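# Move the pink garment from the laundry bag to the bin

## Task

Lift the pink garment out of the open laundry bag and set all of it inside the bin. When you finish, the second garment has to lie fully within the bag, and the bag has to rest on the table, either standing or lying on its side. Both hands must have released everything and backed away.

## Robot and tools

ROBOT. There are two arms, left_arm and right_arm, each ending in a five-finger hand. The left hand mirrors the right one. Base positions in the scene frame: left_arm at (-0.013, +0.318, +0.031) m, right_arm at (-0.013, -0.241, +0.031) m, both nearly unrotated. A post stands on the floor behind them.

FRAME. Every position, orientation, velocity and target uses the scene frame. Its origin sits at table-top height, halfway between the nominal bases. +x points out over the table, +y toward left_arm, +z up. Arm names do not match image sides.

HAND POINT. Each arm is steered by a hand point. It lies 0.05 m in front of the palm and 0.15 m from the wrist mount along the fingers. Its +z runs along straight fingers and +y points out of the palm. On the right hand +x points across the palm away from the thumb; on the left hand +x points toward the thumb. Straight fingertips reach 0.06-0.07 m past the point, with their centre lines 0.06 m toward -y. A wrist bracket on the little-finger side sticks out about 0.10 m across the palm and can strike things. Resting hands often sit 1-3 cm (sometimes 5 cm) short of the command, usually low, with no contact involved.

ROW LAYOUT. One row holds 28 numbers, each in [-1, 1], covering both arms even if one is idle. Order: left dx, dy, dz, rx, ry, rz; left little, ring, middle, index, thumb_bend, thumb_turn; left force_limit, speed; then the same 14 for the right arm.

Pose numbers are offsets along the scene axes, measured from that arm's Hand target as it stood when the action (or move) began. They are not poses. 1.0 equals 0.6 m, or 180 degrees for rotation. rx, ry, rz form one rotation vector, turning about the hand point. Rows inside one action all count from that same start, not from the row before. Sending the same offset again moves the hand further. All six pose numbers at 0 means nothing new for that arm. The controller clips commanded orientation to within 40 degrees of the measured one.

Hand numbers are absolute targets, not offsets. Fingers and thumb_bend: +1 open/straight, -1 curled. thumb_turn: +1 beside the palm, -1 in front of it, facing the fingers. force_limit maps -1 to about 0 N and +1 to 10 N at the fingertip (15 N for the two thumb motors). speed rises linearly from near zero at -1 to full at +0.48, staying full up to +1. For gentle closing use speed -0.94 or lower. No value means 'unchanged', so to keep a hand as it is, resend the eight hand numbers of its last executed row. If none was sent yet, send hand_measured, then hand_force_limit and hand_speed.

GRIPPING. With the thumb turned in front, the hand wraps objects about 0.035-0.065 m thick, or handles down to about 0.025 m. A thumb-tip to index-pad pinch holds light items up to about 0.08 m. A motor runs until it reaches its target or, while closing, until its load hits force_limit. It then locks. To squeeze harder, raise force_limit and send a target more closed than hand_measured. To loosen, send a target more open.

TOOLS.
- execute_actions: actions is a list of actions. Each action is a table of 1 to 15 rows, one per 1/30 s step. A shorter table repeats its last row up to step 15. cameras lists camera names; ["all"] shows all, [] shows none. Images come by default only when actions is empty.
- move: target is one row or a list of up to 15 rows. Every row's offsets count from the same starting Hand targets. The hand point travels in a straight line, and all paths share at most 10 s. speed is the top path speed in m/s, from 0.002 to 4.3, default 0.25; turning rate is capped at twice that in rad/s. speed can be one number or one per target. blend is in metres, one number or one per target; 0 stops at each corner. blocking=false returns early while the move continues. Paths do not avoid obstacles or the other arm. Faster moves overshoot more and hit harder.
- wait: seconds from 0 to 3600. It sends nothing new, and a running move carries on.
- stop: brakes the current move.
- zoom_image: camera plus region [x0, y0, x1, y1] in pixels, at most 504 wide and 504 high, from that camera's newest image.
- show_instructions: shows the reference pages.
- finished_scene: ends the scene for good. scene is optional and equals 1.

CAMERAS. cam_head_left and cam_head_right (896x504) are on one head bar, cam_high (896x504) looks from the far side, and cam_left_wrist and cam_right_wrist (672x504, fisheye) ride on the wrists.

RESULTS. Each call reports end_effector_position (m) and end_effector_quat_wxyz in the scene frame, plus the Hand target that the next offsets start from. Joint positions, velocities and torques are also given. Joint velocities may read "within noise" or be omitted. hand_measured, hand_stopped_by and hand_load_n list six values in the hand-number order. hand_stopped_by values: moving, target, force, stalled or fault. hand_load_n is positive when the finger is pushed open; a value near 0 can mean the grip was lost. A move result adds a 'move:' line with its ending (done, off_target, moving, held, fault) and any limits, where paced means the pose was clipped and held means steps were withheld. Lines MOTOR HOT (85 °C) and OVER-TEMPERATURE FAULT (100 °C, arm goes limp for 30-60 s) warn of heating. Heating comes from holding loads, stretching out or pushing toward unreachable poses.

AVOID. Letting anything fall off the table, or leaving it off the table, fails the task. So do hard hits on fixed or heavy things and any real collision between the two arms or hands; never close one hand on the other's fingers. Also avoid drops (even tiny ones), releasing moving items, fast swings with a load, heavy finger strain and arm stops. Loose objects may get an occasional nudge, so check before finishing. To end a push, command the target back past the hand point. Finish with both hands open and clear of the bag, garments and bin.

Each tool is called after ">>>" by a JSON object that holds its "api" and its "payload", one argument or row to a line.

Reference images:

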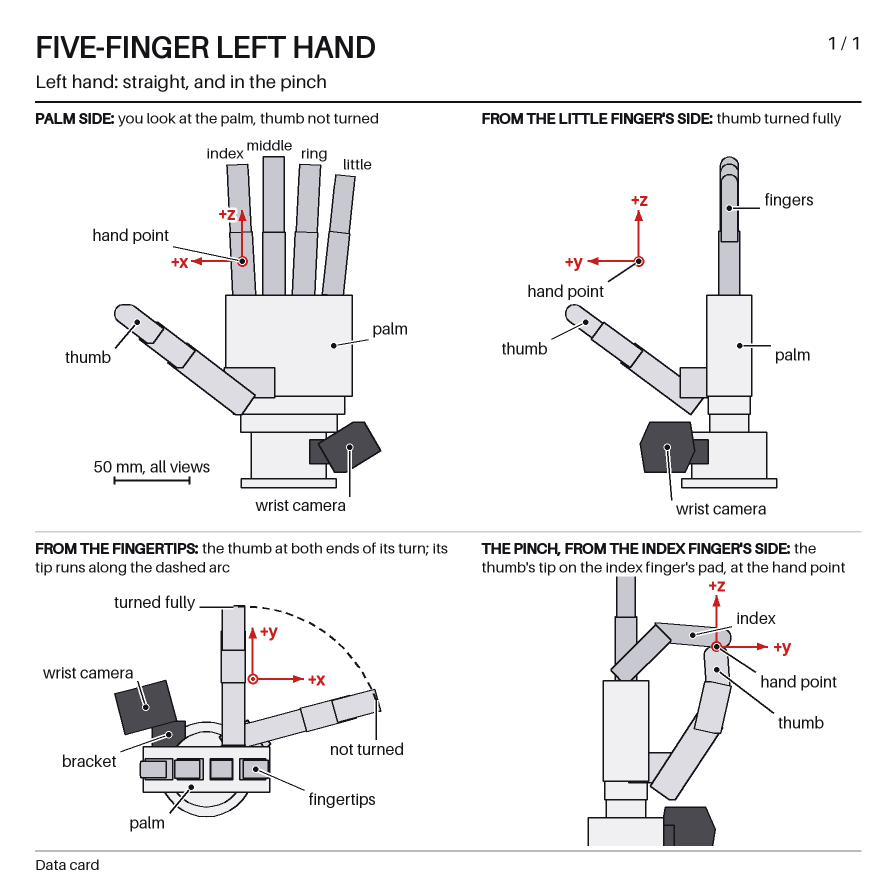

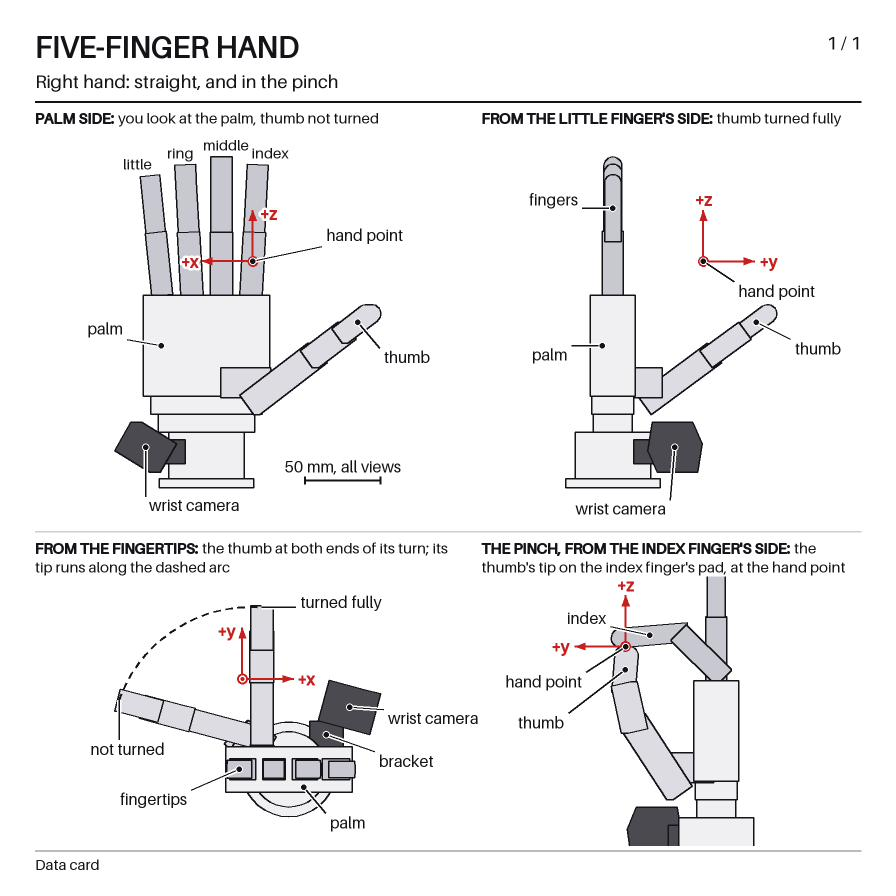

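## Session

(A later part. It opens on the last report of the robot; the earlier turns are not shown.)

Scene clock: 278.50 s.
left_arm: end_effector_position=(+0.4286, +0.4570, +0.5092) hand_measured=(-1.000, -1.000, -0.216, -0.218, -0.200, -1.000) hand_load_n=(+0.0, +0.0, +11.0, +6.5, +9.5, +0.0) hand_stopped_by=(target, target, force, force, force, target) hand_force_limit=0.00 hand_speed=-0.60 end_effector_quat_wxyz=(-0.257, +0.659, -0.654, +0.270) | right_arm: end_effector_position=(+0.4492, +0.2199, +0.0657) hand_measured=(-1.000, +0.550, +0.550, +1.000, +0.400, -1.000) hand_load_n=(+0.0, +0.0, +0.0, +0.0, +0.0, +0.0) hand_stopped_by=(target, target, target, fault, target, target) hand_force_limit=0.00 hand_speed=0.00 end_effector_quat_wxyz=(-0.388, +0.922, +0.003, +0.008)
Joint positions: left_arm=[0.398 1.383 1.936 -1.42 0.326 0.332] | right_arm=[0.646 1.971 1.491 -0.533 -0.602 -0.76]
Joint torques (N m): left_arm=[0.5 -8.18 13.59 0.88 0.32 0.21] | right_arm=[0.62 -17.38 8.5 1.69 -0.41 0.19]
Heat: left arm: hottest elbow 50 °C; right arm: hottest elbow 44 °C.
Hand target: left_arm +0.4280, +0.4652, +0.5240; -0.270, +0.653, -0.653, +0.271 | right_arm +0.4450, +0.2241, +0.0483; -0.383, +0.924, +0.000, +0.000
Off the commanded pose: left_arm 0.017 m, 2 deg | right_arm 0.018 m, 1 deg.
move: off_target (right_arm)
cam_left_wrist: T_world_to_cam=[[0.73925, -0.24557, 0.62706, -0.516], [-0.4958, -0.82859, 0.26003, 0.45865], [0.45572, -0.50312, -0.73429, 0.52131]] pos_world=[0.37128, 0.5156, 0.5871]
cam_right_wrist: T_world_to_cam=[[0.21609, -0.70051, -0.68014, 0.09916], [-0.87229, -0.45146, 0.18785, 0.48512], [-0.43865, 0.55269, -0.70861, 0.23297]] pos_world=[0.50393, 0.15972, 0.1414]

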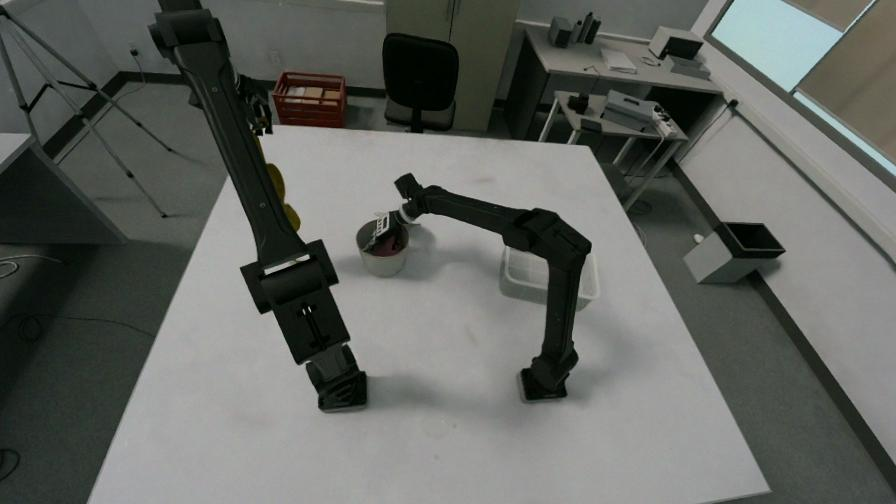

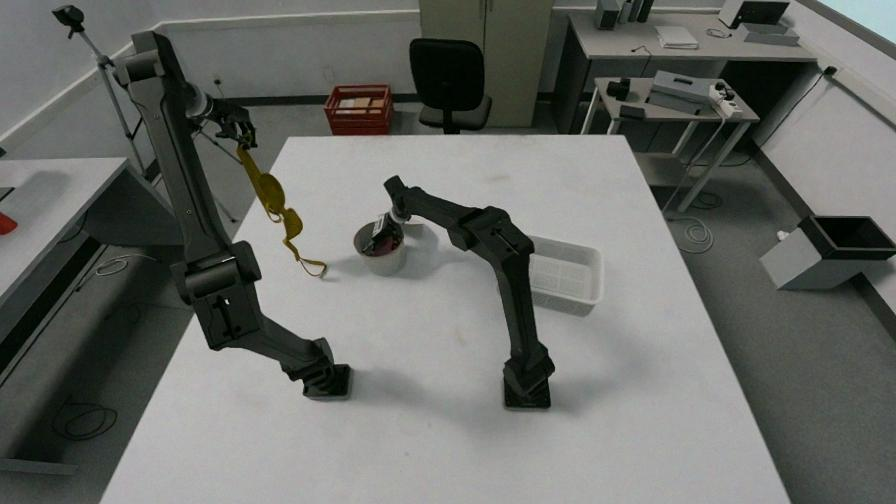

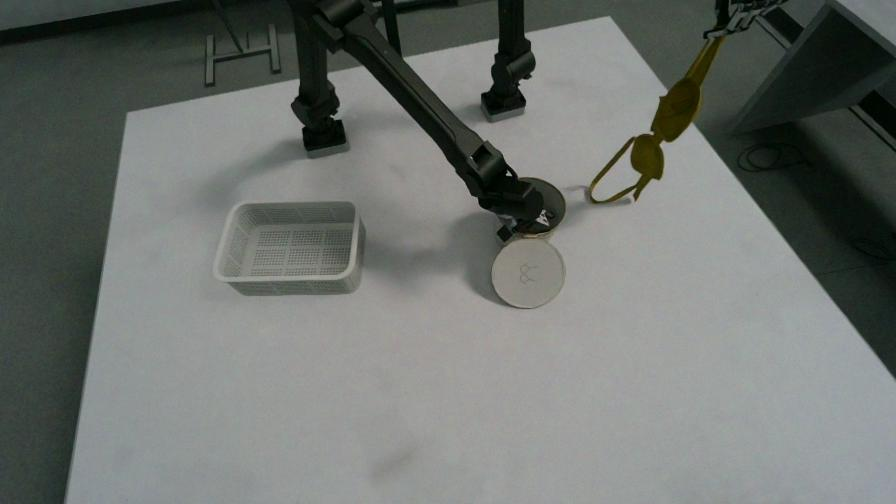

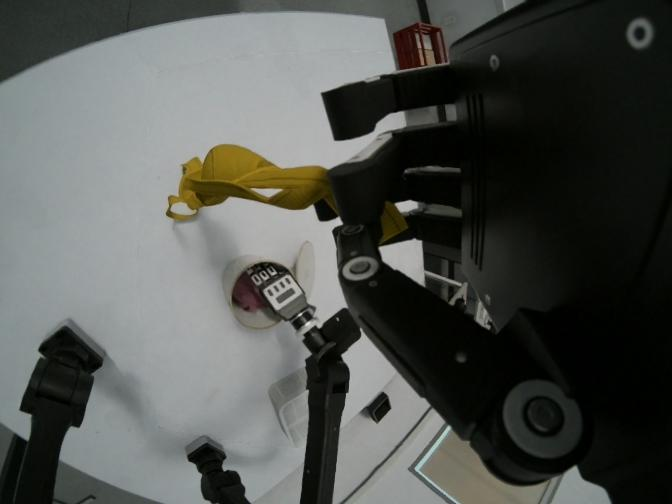

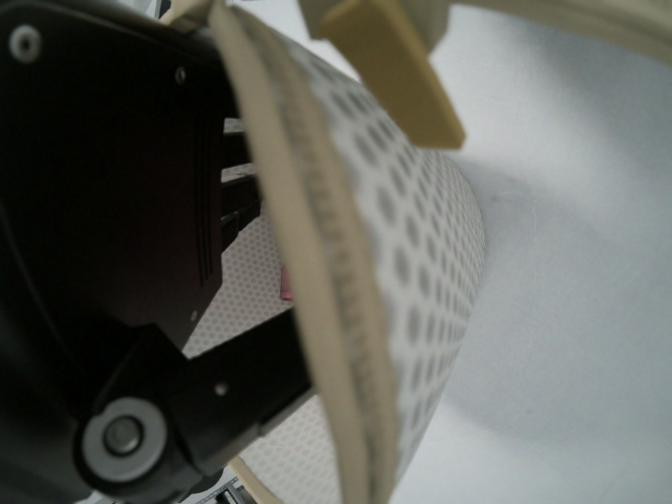

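>>> {"api": "move", "payload": {
  "target": [
    [0,0,0,0,0,0,-1,-1,-0.25,-0.25,-0.25,-1,0.0,-0.6,0.0,0.0,0.0,0,0,0,-1,-0.1,-0.1,1,-0.1,-1,-0.2,-0.6],
    [0,0,0,0,0,0,-1,-1,-0.25,-0.25,-0.25,-1,0.0,-0.6,0,0,0.0,0,0,0,-1,-0.3,-0.3,1,-0.3,-1,0.0,-0.6]
  ],
  "cameras": ["cam_left_wrist","cam_high","cam_head_left","cam_head_right"]
}}

>>> {"api": "zoom_image", "payload": {
  "camera": "cam_head_left",
  "region": [340, 200, 440, 290]
}}

>>> {"api": "zoom_image", "payload": {
  "camera": "cam_left_wrist",
  "region": [180, 230, 320, 370]
}}

Scene clock: 280.63 s.
left_arm: end_effector_position=(+0.4286, +0.4570, +0.5092) hand_measured=(-1.000, -1.000, -0.216, -0.218, -0.200, -1.000) hand_load_n=(+0.0, +0.0, +10.5, +7.0, +10.0, +0.0) hand_stopped_by=(target, target, force, force, force, target) hand_force_limit=0.00 hand_speed=-0.60 end_effector_quat_wxyz=(-0.257, +0.659, -0.654, +0.270) | right_arm: end_effector_position=(+0.4495, +0.2202, +0.0658) hand_measured=(-1.000, -0.300, -0.240, +1.000, -0.190, -1.000) hand_load_n=(+0.0, +0.0, +8.5, -1.0, +7.5, +0.5) hand_stopped_by=(target, target, force, fault, force, target) hand_force_limit=0.00 hand_speed=-0.60 end_effector_quat_wxyz=(-0.388, +0.921, +0.003, +0.008)
Joint positions: left_arm=[0.398 1.383 1.936 -1.42 0.326 0.332] | right_arm=[0.646 1.971 1.491 -0.531 -0.602 -0.759]
Joint torques (N m): left_arm=[0.62 -8.7 13.68 0.9 0.31 0.23] | right_arm=[0.56 -17.32 8.51 1.61 -0.41 0.18]
Heat: left arm: hottest elbow 50 °C; right arm: hottest elbow 44 °C.
Hand target: left_arm +0.4280, +0.4652, +0.5240; -0.270, +0.653, -0.653, +0.271 | right_arm +0.4450, +0.2241, +0.0483; -0.383, +0.924, +0.000, +0.000
Off the commanded pose: left_arm 0.017 m, 2 deg | right_arm 0.019 m, 1 deg.
move: done; target 2's new numbers were sent with right_arm's hand 0.019 m and 1 deg from that target
cam_left_wrist: T_world_to_cam=[[0.73925, -0.24557, 0.62706, -0.516], [-0.4958, -0.82859, 0.26003, 0.45865], [0.45572, -0.50312, -0.73429, 0.52131]] pos_world=[0.37128, 0.5156, 0.5871]
Images, in order (width x height): cam_head_left 896x504, cam_head_right 896x504, cam_high 896x504, cam_left_wrist 672x504.

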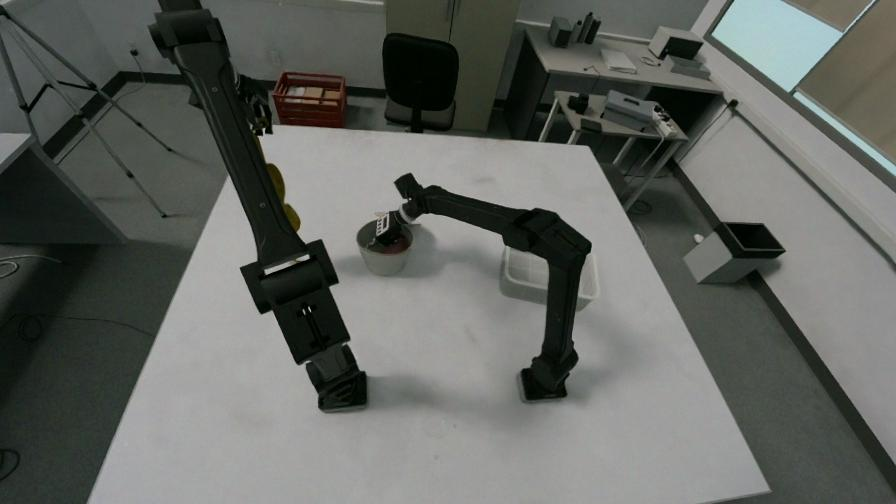

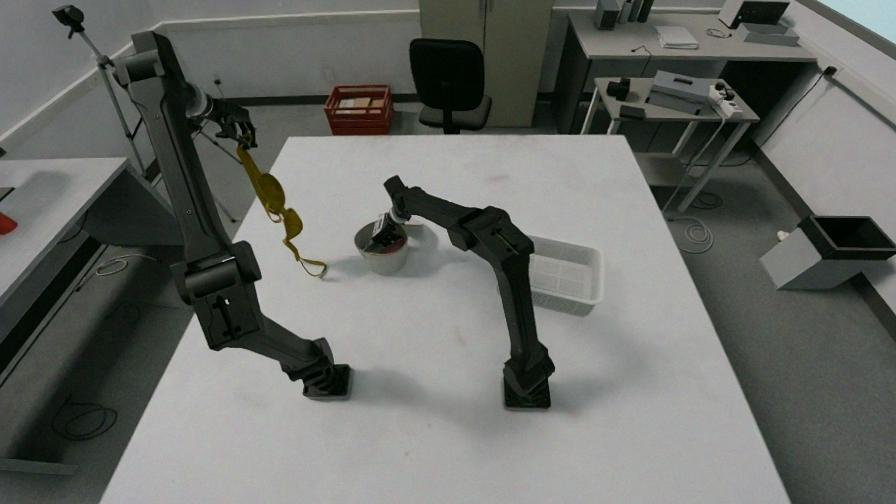

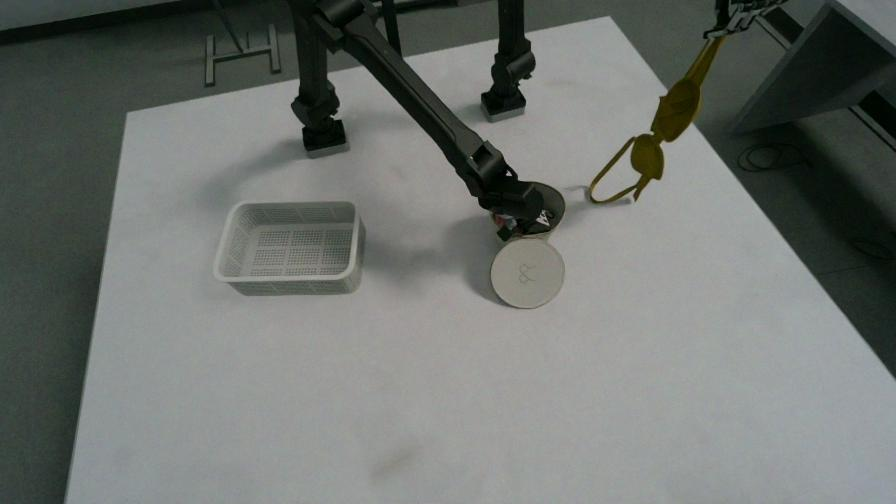

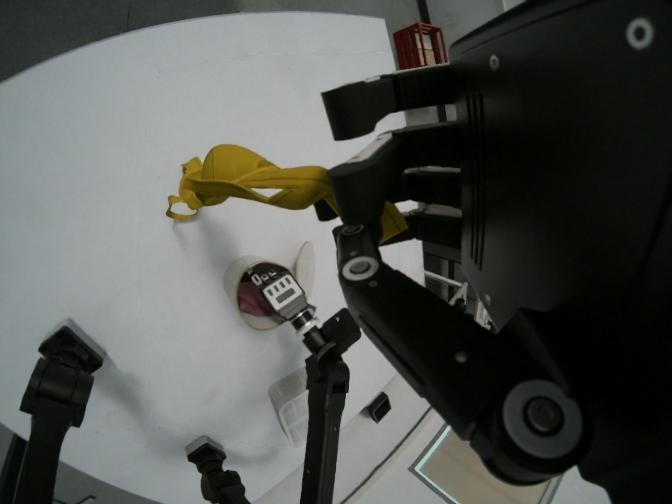

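Scaled by 5.040 from the camera's image (finer frame: 1280x720).

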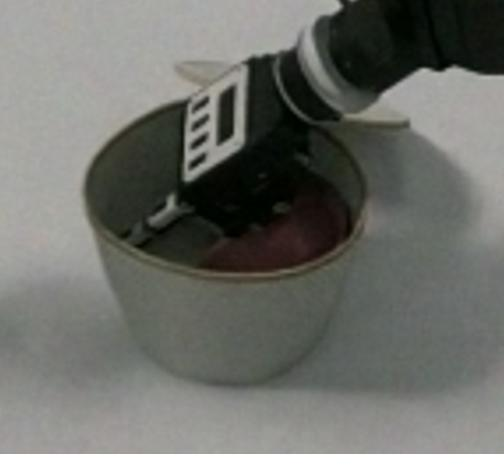

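Scaled by 3.600 from the camera's image (finer frame: 960x720).

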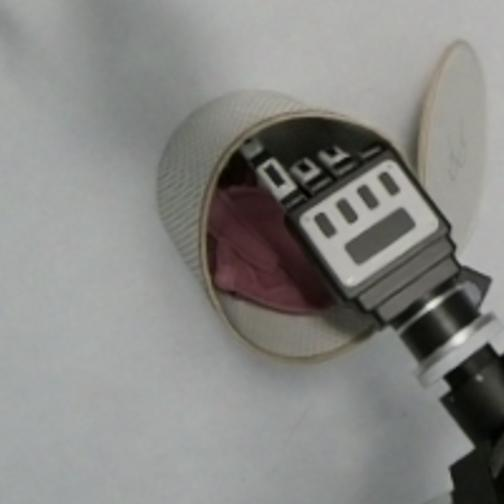

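>>> {"api": "move", "payload": {
  "target": [0,0,0,0,0,0,-1,-1,-0.25,-0.25,-0.25,-1,0.0,-0.6,0,-0.01,0.18,0,0,0,-1,-0.3,-0.3,1,-0.3,-1,0.0,-0.6],
  "speed": 0.08,
  "cameras": ["cam_left_wrist","cam_right_wrist","cam_high","cam_head_left"]
}}

>>> {"api": "zoom_image", "payload": {
  "camera": "cam_right_wrist",
  "region": [200, 80, 580, 460]
}}

>>> {"api": "zoom_image", "payload": {
  "camera": "cam_left_wrist",
  "region": [180, 230, 320, 370]
}}

>>> {"api": "zoom_image", "payload": {
  "camera": "cam_head_left",
  "region": [340, 180, 440, 280]
}}

Scene clock: 283.03 s.
left_arm: end_effector_position=(+0.4286, +0.4570, +0.5092) hand_measured=(-1.000, -1.000, -0.216, -0.218, -0.200, -1.000) hand_load_n=(+0.0, +0.0, +11.0, +7.0, +9.5, +0.5) hand_stopped_by=(target, target, force, force, force, target) hand_force_limit=0.00 hand_speed=-0.60 end_effector_quat_wxyz=(-0.257, +0.659, -0.654, +0.270) | right_arm: end_effector_position=(+0.4341, +0.2087, +0.1318) hand_measured=(-1.000, -0.300, -0.240, +1.000, -0.190, -1.000) hand_load_n=(+0.0, +0.0, +8.0, -1.0, +7.5, +0.5) hand_stopped_by=(target, target, force, fault, force, target) hand_force_limit=0.00 hand_speed=-0.60 end_effector_quat_wxyz=(-0.370, +0.929, -0.007, -0.016)
Joint positions: left_arm=[0.398 1.383 1.936 -1.42 0.326 0.332] | right_arm=[0.646 1.891 1.567 -0.752 -0.602 -0.759]
Joint torques (N m): left_arm=[0.67 -8.76 13.61 0.83 0.29 0.21] | right_arm=[-0.03 -19.72 12.62 0.58 -0.59 0.11]
Heat: left arm: hottest elbow 49 °C; right arm: hottest elbow 44 °C.
Hand target: left_arm +0.4280, +0.4652, +0.5240; -0.270, +0.653, -0.653, +0.271 | right_arm +0.4450, +0.2181, +0.1565; -0.383, +0.924, +0.000, +0.000
Off the commanded pose: left_arm 0.017 m, 2 deg | right_arm 0.028 m, 3 deg.
move: off_target (right_arm)
cam_left_wrist: T_world_to_cam=[[0.73925, -0.24557, 0.62706, -0.516], [-0.4958, -0.82859, 0.26003, 0.45865], [0.45572, -0.50312, -0.73429, 0.52131]] pos_world=[0.37128, 0.5156, 0.5871]
cam_right_wrist: T_world_to_cam=[[0.18119, -0.72629, -0.66308, 0.15781], [-0.86106, -0.4429, 0.24983, 0.43966], [-0.47513, 0.52569, -0.70562, 0.3004]] pos_world=[0.49271, 0.15142, 0.20677]
Images, in order (width x height): cam_head_left 896x504, cam_high 896x504, cam_left_wrist 672x504, cam_right_wrist 672x504.

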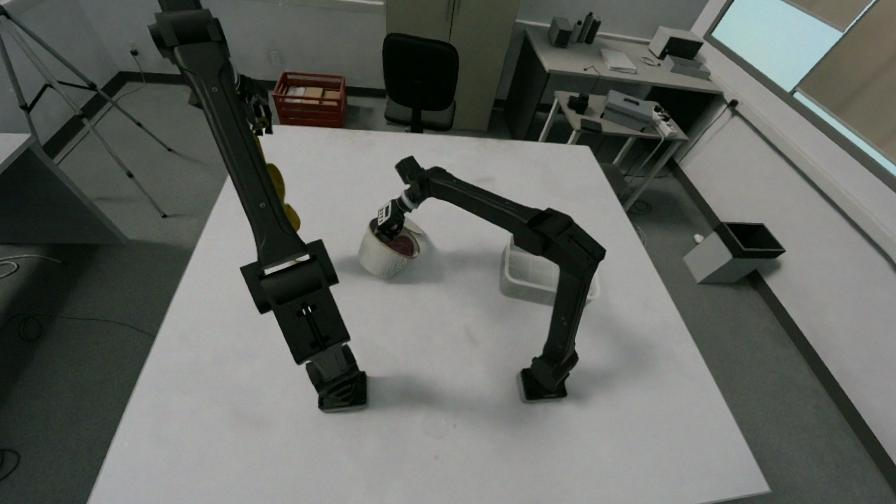

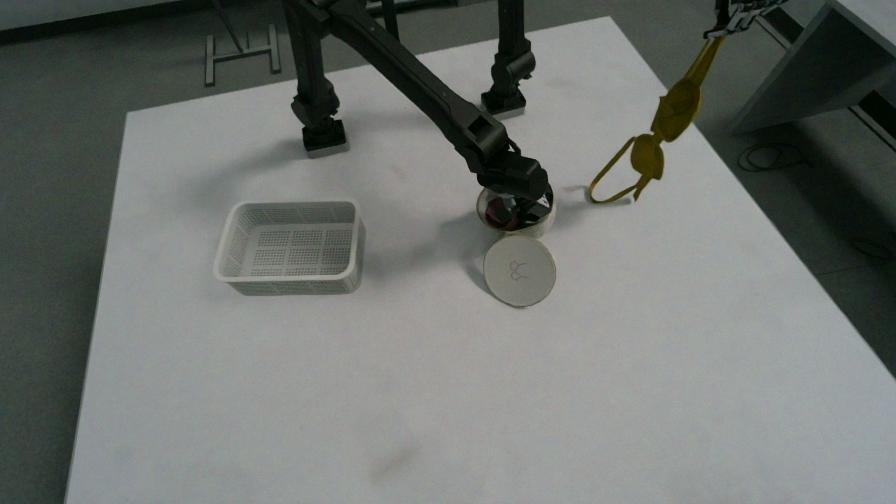

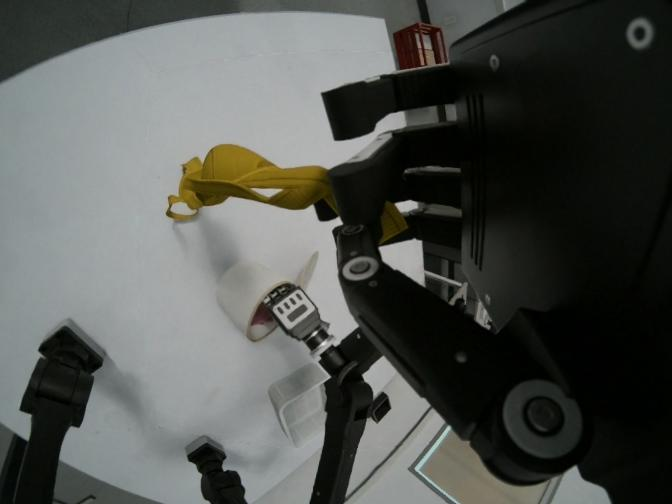

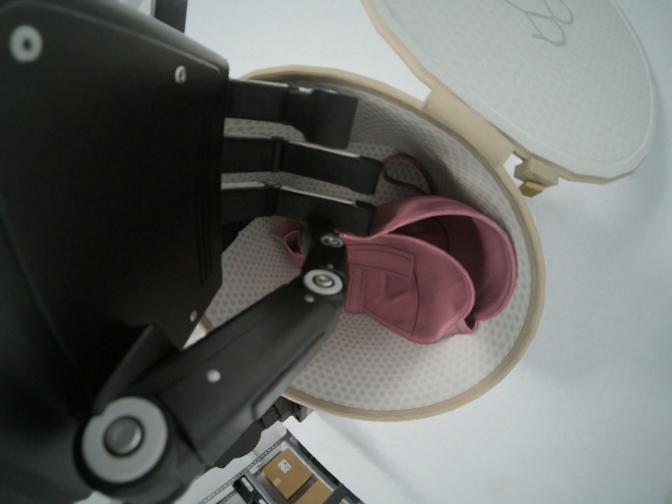

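Scaled by 1.326 from the camera's image (finer frame: 960x720).

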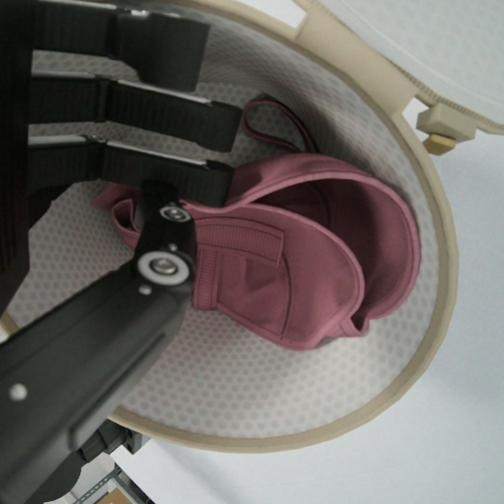

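Scaled by 3.600 from the camera's image (finer frame: 960x720).

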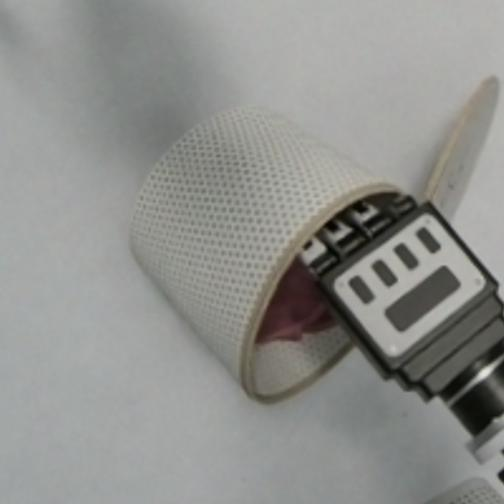

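Scaled by 5.040 from the camera's image (finer frame: 1280x720).

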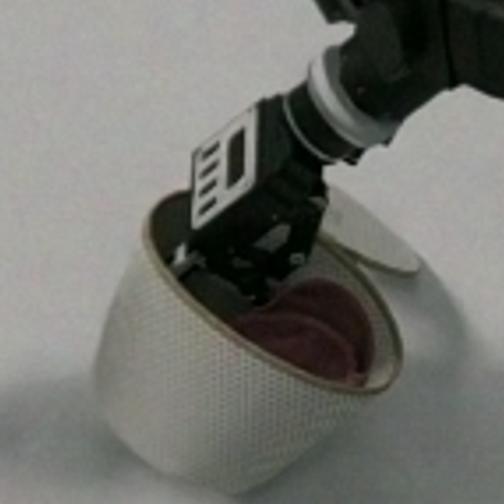

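>>> {"api": "move", "payload": {
  "target": [
    [0,0,0,0,0,0,-1,-1,-0.25,-0.25,-0.25,-1,0.0,-0.6,0,0.0,-0.15,0,0,0,-1,-0.3,-0.3,1,-0.3,-1,0.0,-0.6],
    [0,0,0,0,0,0,-1,-1,-0.25,-0.25,-0.25,-1,0.0,-0.6,0,-0.07,-0.13,0,0,0,-1,-0.3,-0.3,1,-0.3,-1,0.0,-0.6]
  ],
  "speed": 0.08,
  "cameras": ["cam_left_wrist","cam_right_wrist","cam_high","cam_head_left"]
}}

>>> {"api": "zoom_image", "payload": {
  "camera": "cam_right_wrist",
  "region": [200, 80, 580, 460]
}}

>>> {"api": "zoom_image", "payload": {
  "camera": "cam_left_wrist",
  "region": [180, 230, 320, 370]
}}

>>> {"api": "zoom_image", "payload": {
  "camera": "cam_head_left",
  "region": [340, 180, 440, 280]
}}

Scene clock: 286.40 s.
left_arm: end_effector_position=(+0.4286, +0.4570, +0.5092) hand_measured=(-1.000, -1.000, -0.216, -0.218, -0.200, -1.000) hand_load_n=(+0.0, +0.0, +11.0, +6.5, +9.5, +0.5) hand_stopped_by=(target, target, force, force, force, target) hand_force_limit=0.00 hand_speed=-0.60 end_effector_quat_wxyz=(-0.257, +0.659, -0.654, +0.270) | right_arm: end_effector_position=(+0.4441, +0.1828, +0.0763) hand_measured=(-1.000, -0.300, -0.240, +1.000, -0.190, -1.000) hand_load_n=(+0.0, +0.0, +8.0, +0.0, +7.5, +0.5) hand_stopped_by=(target, target, force, fault, force, target) hand_force_limit=0.00 hand_speed=-0.60 end_effector_quat_wxyz=(-0.384, +0.923, +0.001, -0.001)
Joint positions: left_arm=[0.398 1.383 1.936 -1.42 0.326 0.332] | right_arm=[0.599 1.912 1.435 -0.583 -0.631 -0.809]
Joint torques (N m): left_arm=[0.32 -9.11 13.68 0.81 0.31 0.17] | right_arm=[-0.79 -19.25 8.16 0.62 -0.59 0]
Heat: left arm: hottest elbow 49 °C; right arm: hottest elbow 44 °C.
Hand target: left_arm +0.4280, +0.4652, +0.5240; -0.270, +0.653, -0.653, +0.271 | right_arm +0.4452, +0.1760, +0.0785; -0.383, +0.924, +0.000, +0.000
Off the commanded pose: left_arm 0.017 m, 2 deg | right_arm 0.007 m, 0 deg.
move: done
cam_left_wrist: T_world_to_cam=[[0.73925, -0.24557, 0.62706, -0.516], [-0.4958, -0.82859, 0.26003, 0.45865], [0.45572, -0.50312, -0.73429, 0.52131]] pos_world=[0.37128, 0.5156, 0.5871]
cam_right_wrist: T_world_to_cam=[[0.20549, -0.70539, -0.67838, 0.08701], [-0.86759, -0.45204, 0.20724, 0.45843], [-0.45284, 0.54597, -0.70488, 0.26597]] pos_world=[0.50028, 0.1234, 0.1515]
Images, in order (width x height): cam_head_left 896x504, cam_high 896x504, cam_left_wrist 672x504, cam_right_wrist 672x504.

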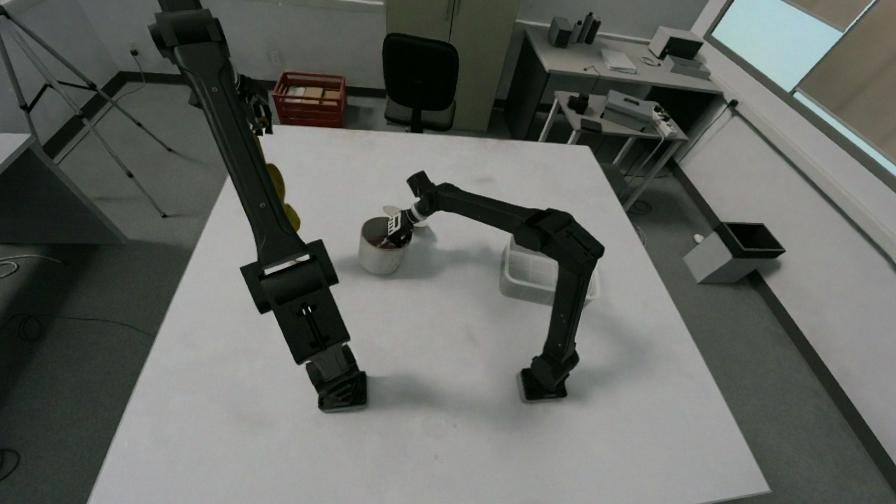

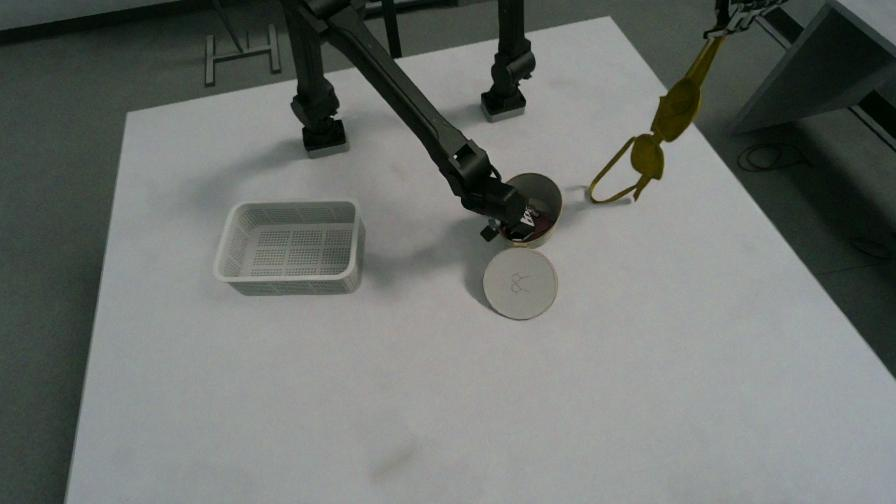

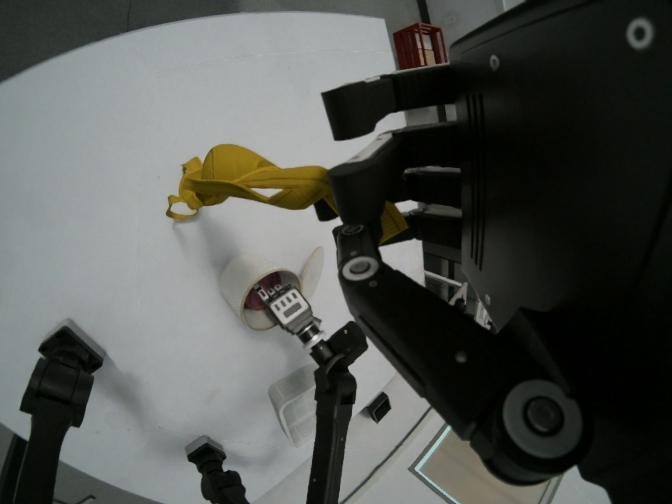

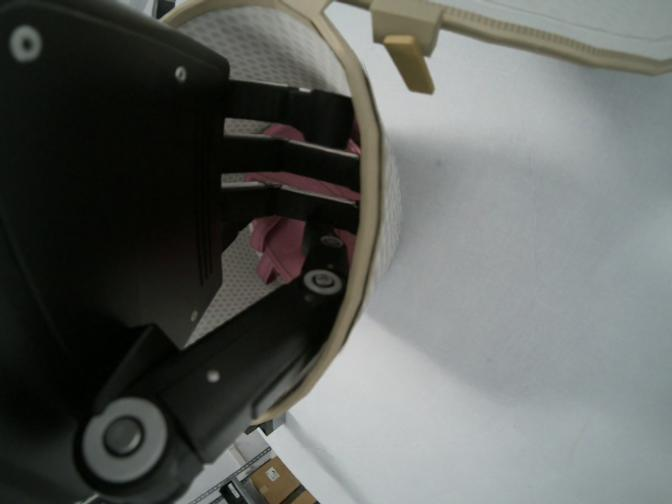

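Scaled by 1.326 from the camera's image (finer frame: 960x720).

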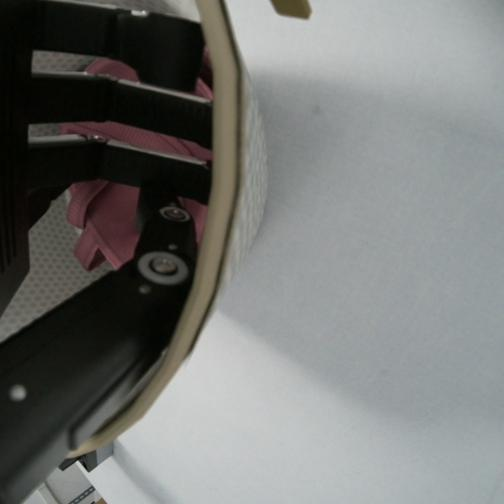

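Scaled by 3.600 from the camera's image (finer frame: 960x720).

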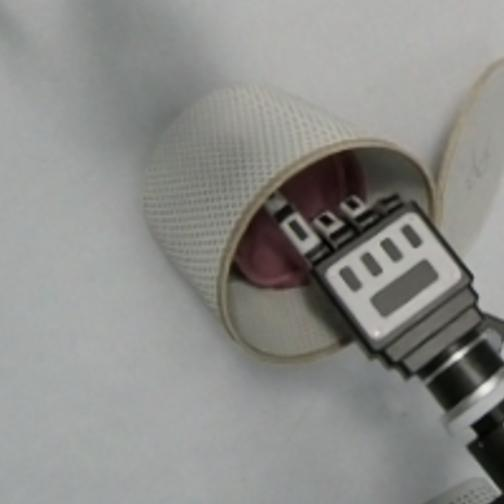

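Scaled by 5.040 from the camera's image (finer frame: 1280x720).

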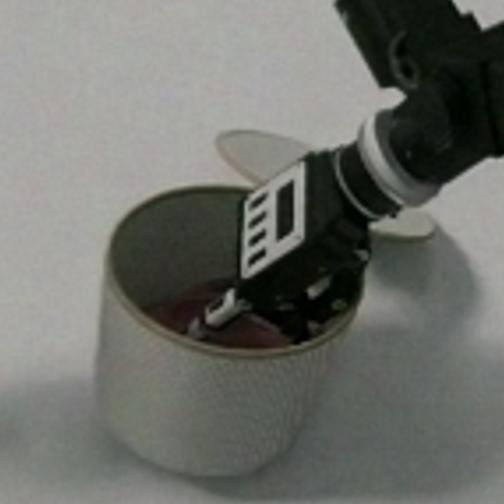

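>>> {"api": "move", "payload": {
  "target": [0,0,0,0,0,0,-1,-1,-0.25,-0.25,-0.25,-1,0.0,-0.6,0,0.0,0.2,0,0,0,-1,-0.3,-0.3,1,-0.3,-1,0.0,-0.6],
  "speed": 0.07,
  "cameras": ["cam_left_wrist","cam_right_wrist","cam_high","cam_head_left"]
}}

>>> {"api": "zoom_image", "payload": {
  "camera": "cam_right_wrist",
  "region": [200, 80, 580, 460]
}}

>>> {"api": "zoom_image", "payload": {
  "camera": "cam_left_wrist",
  "region": [180, 230, 320, 370]
}}

>>> {"api": "zoom_image", "payload": {
  "camera": "cam_head_left",
  "region": [340, 180, 440, 280]
}}

Scene clock: 289.13 s.
left_arm: end_effector_position=(+0.4286, +0.4570, +0.5092) hand_measured=(-1.000, -1.000, -0.216, -0.218, -0.200, -1.000) hand_load_n=(+0.0, +0.0, +10.5, +7.0, +9.5, +0.5) hand_stopped_by=(target, target, force, force, force, target) hand_force_limit=0.00 hand_speed=-0.60 end_effector_quat_wxyz=(-0.257, +0.659, -0.654, +0.270) | right_arm: end_effector_position=(+0.4306, +0.1736, +0.1764) hand_measured=(-1.000, -0.300, -0.240, +1.000, -0.190, -1.000) hand_load_n=(+0.0, +0.0, +8.0, +0.0, +7.5, +0.5) hand_stopped_by=(target, target, force, fault, force, target) hand_force_limit=0.00 hand_speed=-0.60 end_effector_quat_wxyz=(-0.372, +0.928, -0.007, -0.019)
Joint positions: left_arm=[0.398 1.383 1.936 -1.42 0.326 0.332] | right_arm=[0.599 1.806 1.566 -0.868 -0.631 -0.81]
Joint torques (N m): left_arm=[0.85 -8.35 13.65 0.83 0.32 0.25] | right_arm=[-0.85 -18.43 12.64 0.65 -0.6 0.01]
Heat: left arm: hottest elbow 49 °C; right arm: hottest elbow 44 °C.
Hand target: left_arm +0.4280, +0.4652, +0.5240; -0.270, +0.653, -0.653, +0.271 | right_arm +0.4452, +0.1760, +0.1985; -0.383, +0.924, +0.000, +0.000
Off the commanded pose: left_arm 0.017 m, 2 deg | right_arm 0.027 m, 3 deg.
move: off_target (right_arm)
cam_left_wrist: T_world_to_cam=[[0.73925, -0.24557, 0.62706, -0.516], [-0.4958, -0.82859, 0.26003, 0.45865], [0.45572, -0.50312, -0.73429, 0.52131]] pos_world=[0.37128, 0.5156, 0.5871]
cam_right_wrist: T_world_to_cam=[[0.17981, -0.72306, -0.66697, 0.16339], [-0.85844, -0.44644, 0.25255, 0.40887], [-0.48037, 0.52714, -0.70098, 0.34989]] pos_world=[0.48969, 0.11623, 0.25098]
Images, in order (width x height): cam_head_left 896x504, cam_high 896x504, cam_left_wrist 672x504, cam_right_wrist 672x504.

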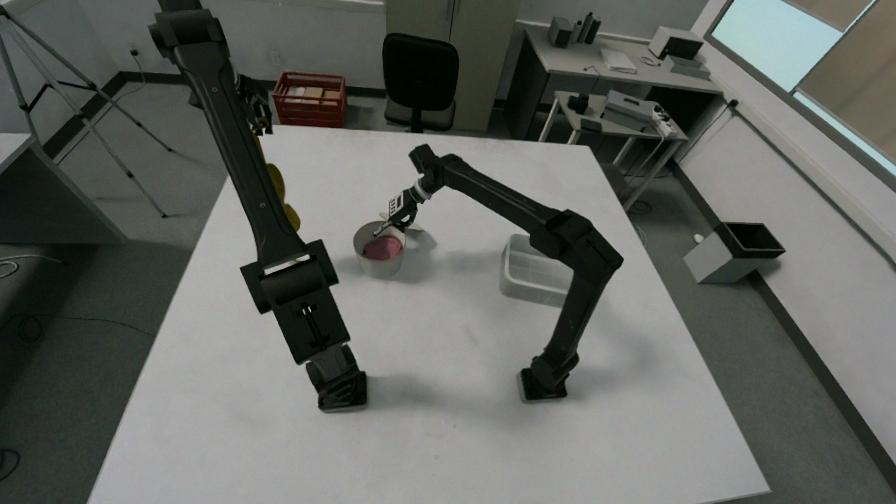

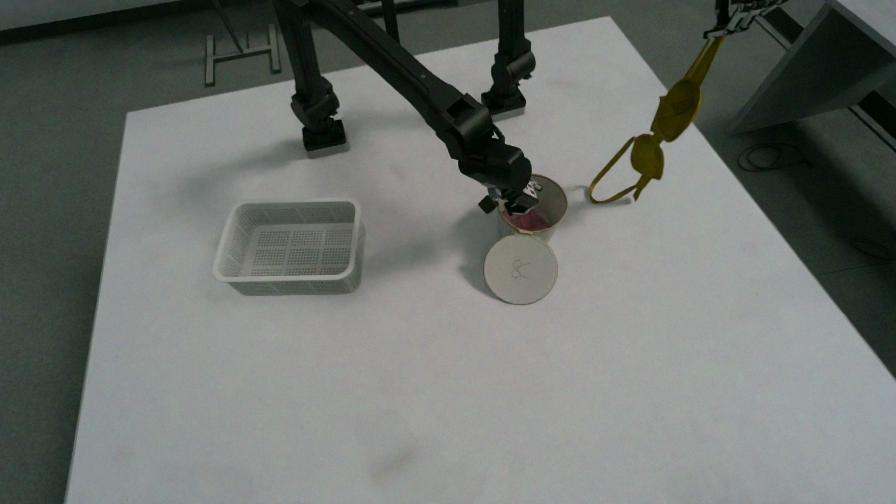

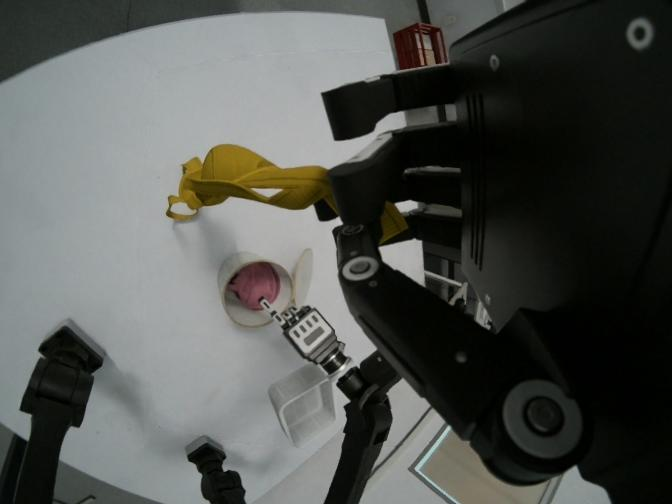

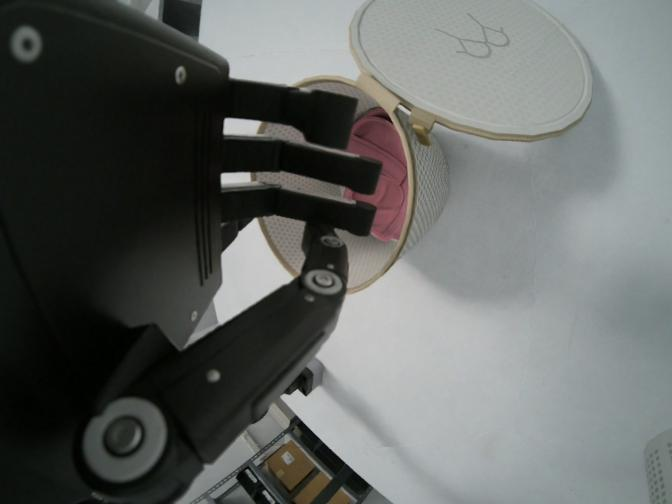

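Scaled by 1.326 from the camera's image (finer frame: 960x720).

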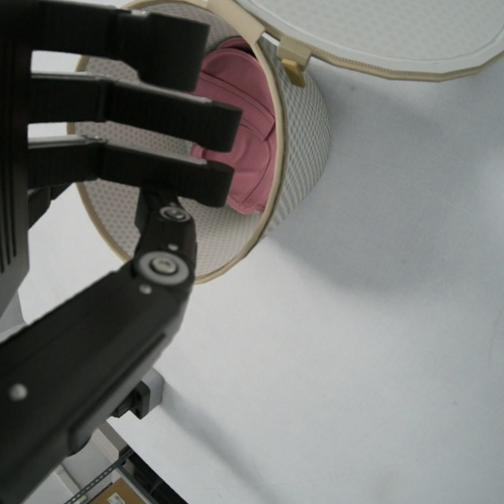

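Scaled by 3.600 from the camera's image (finer frame: 960x720).

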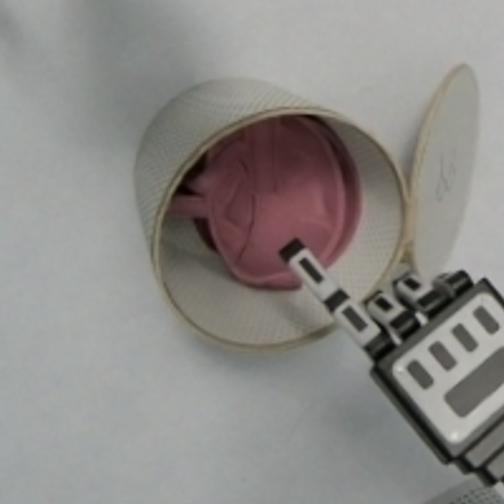

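Scaled by 5.040 from the camera's image (finer frame: 1280x720).

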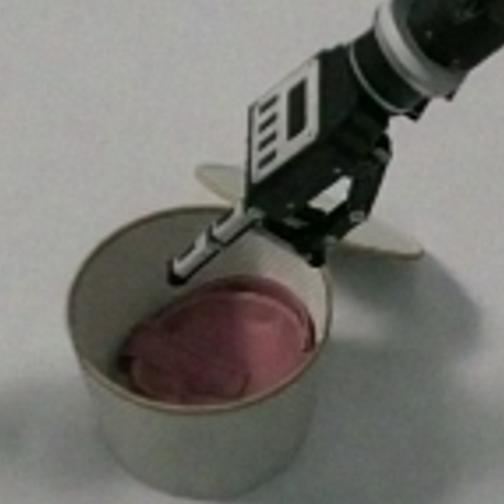

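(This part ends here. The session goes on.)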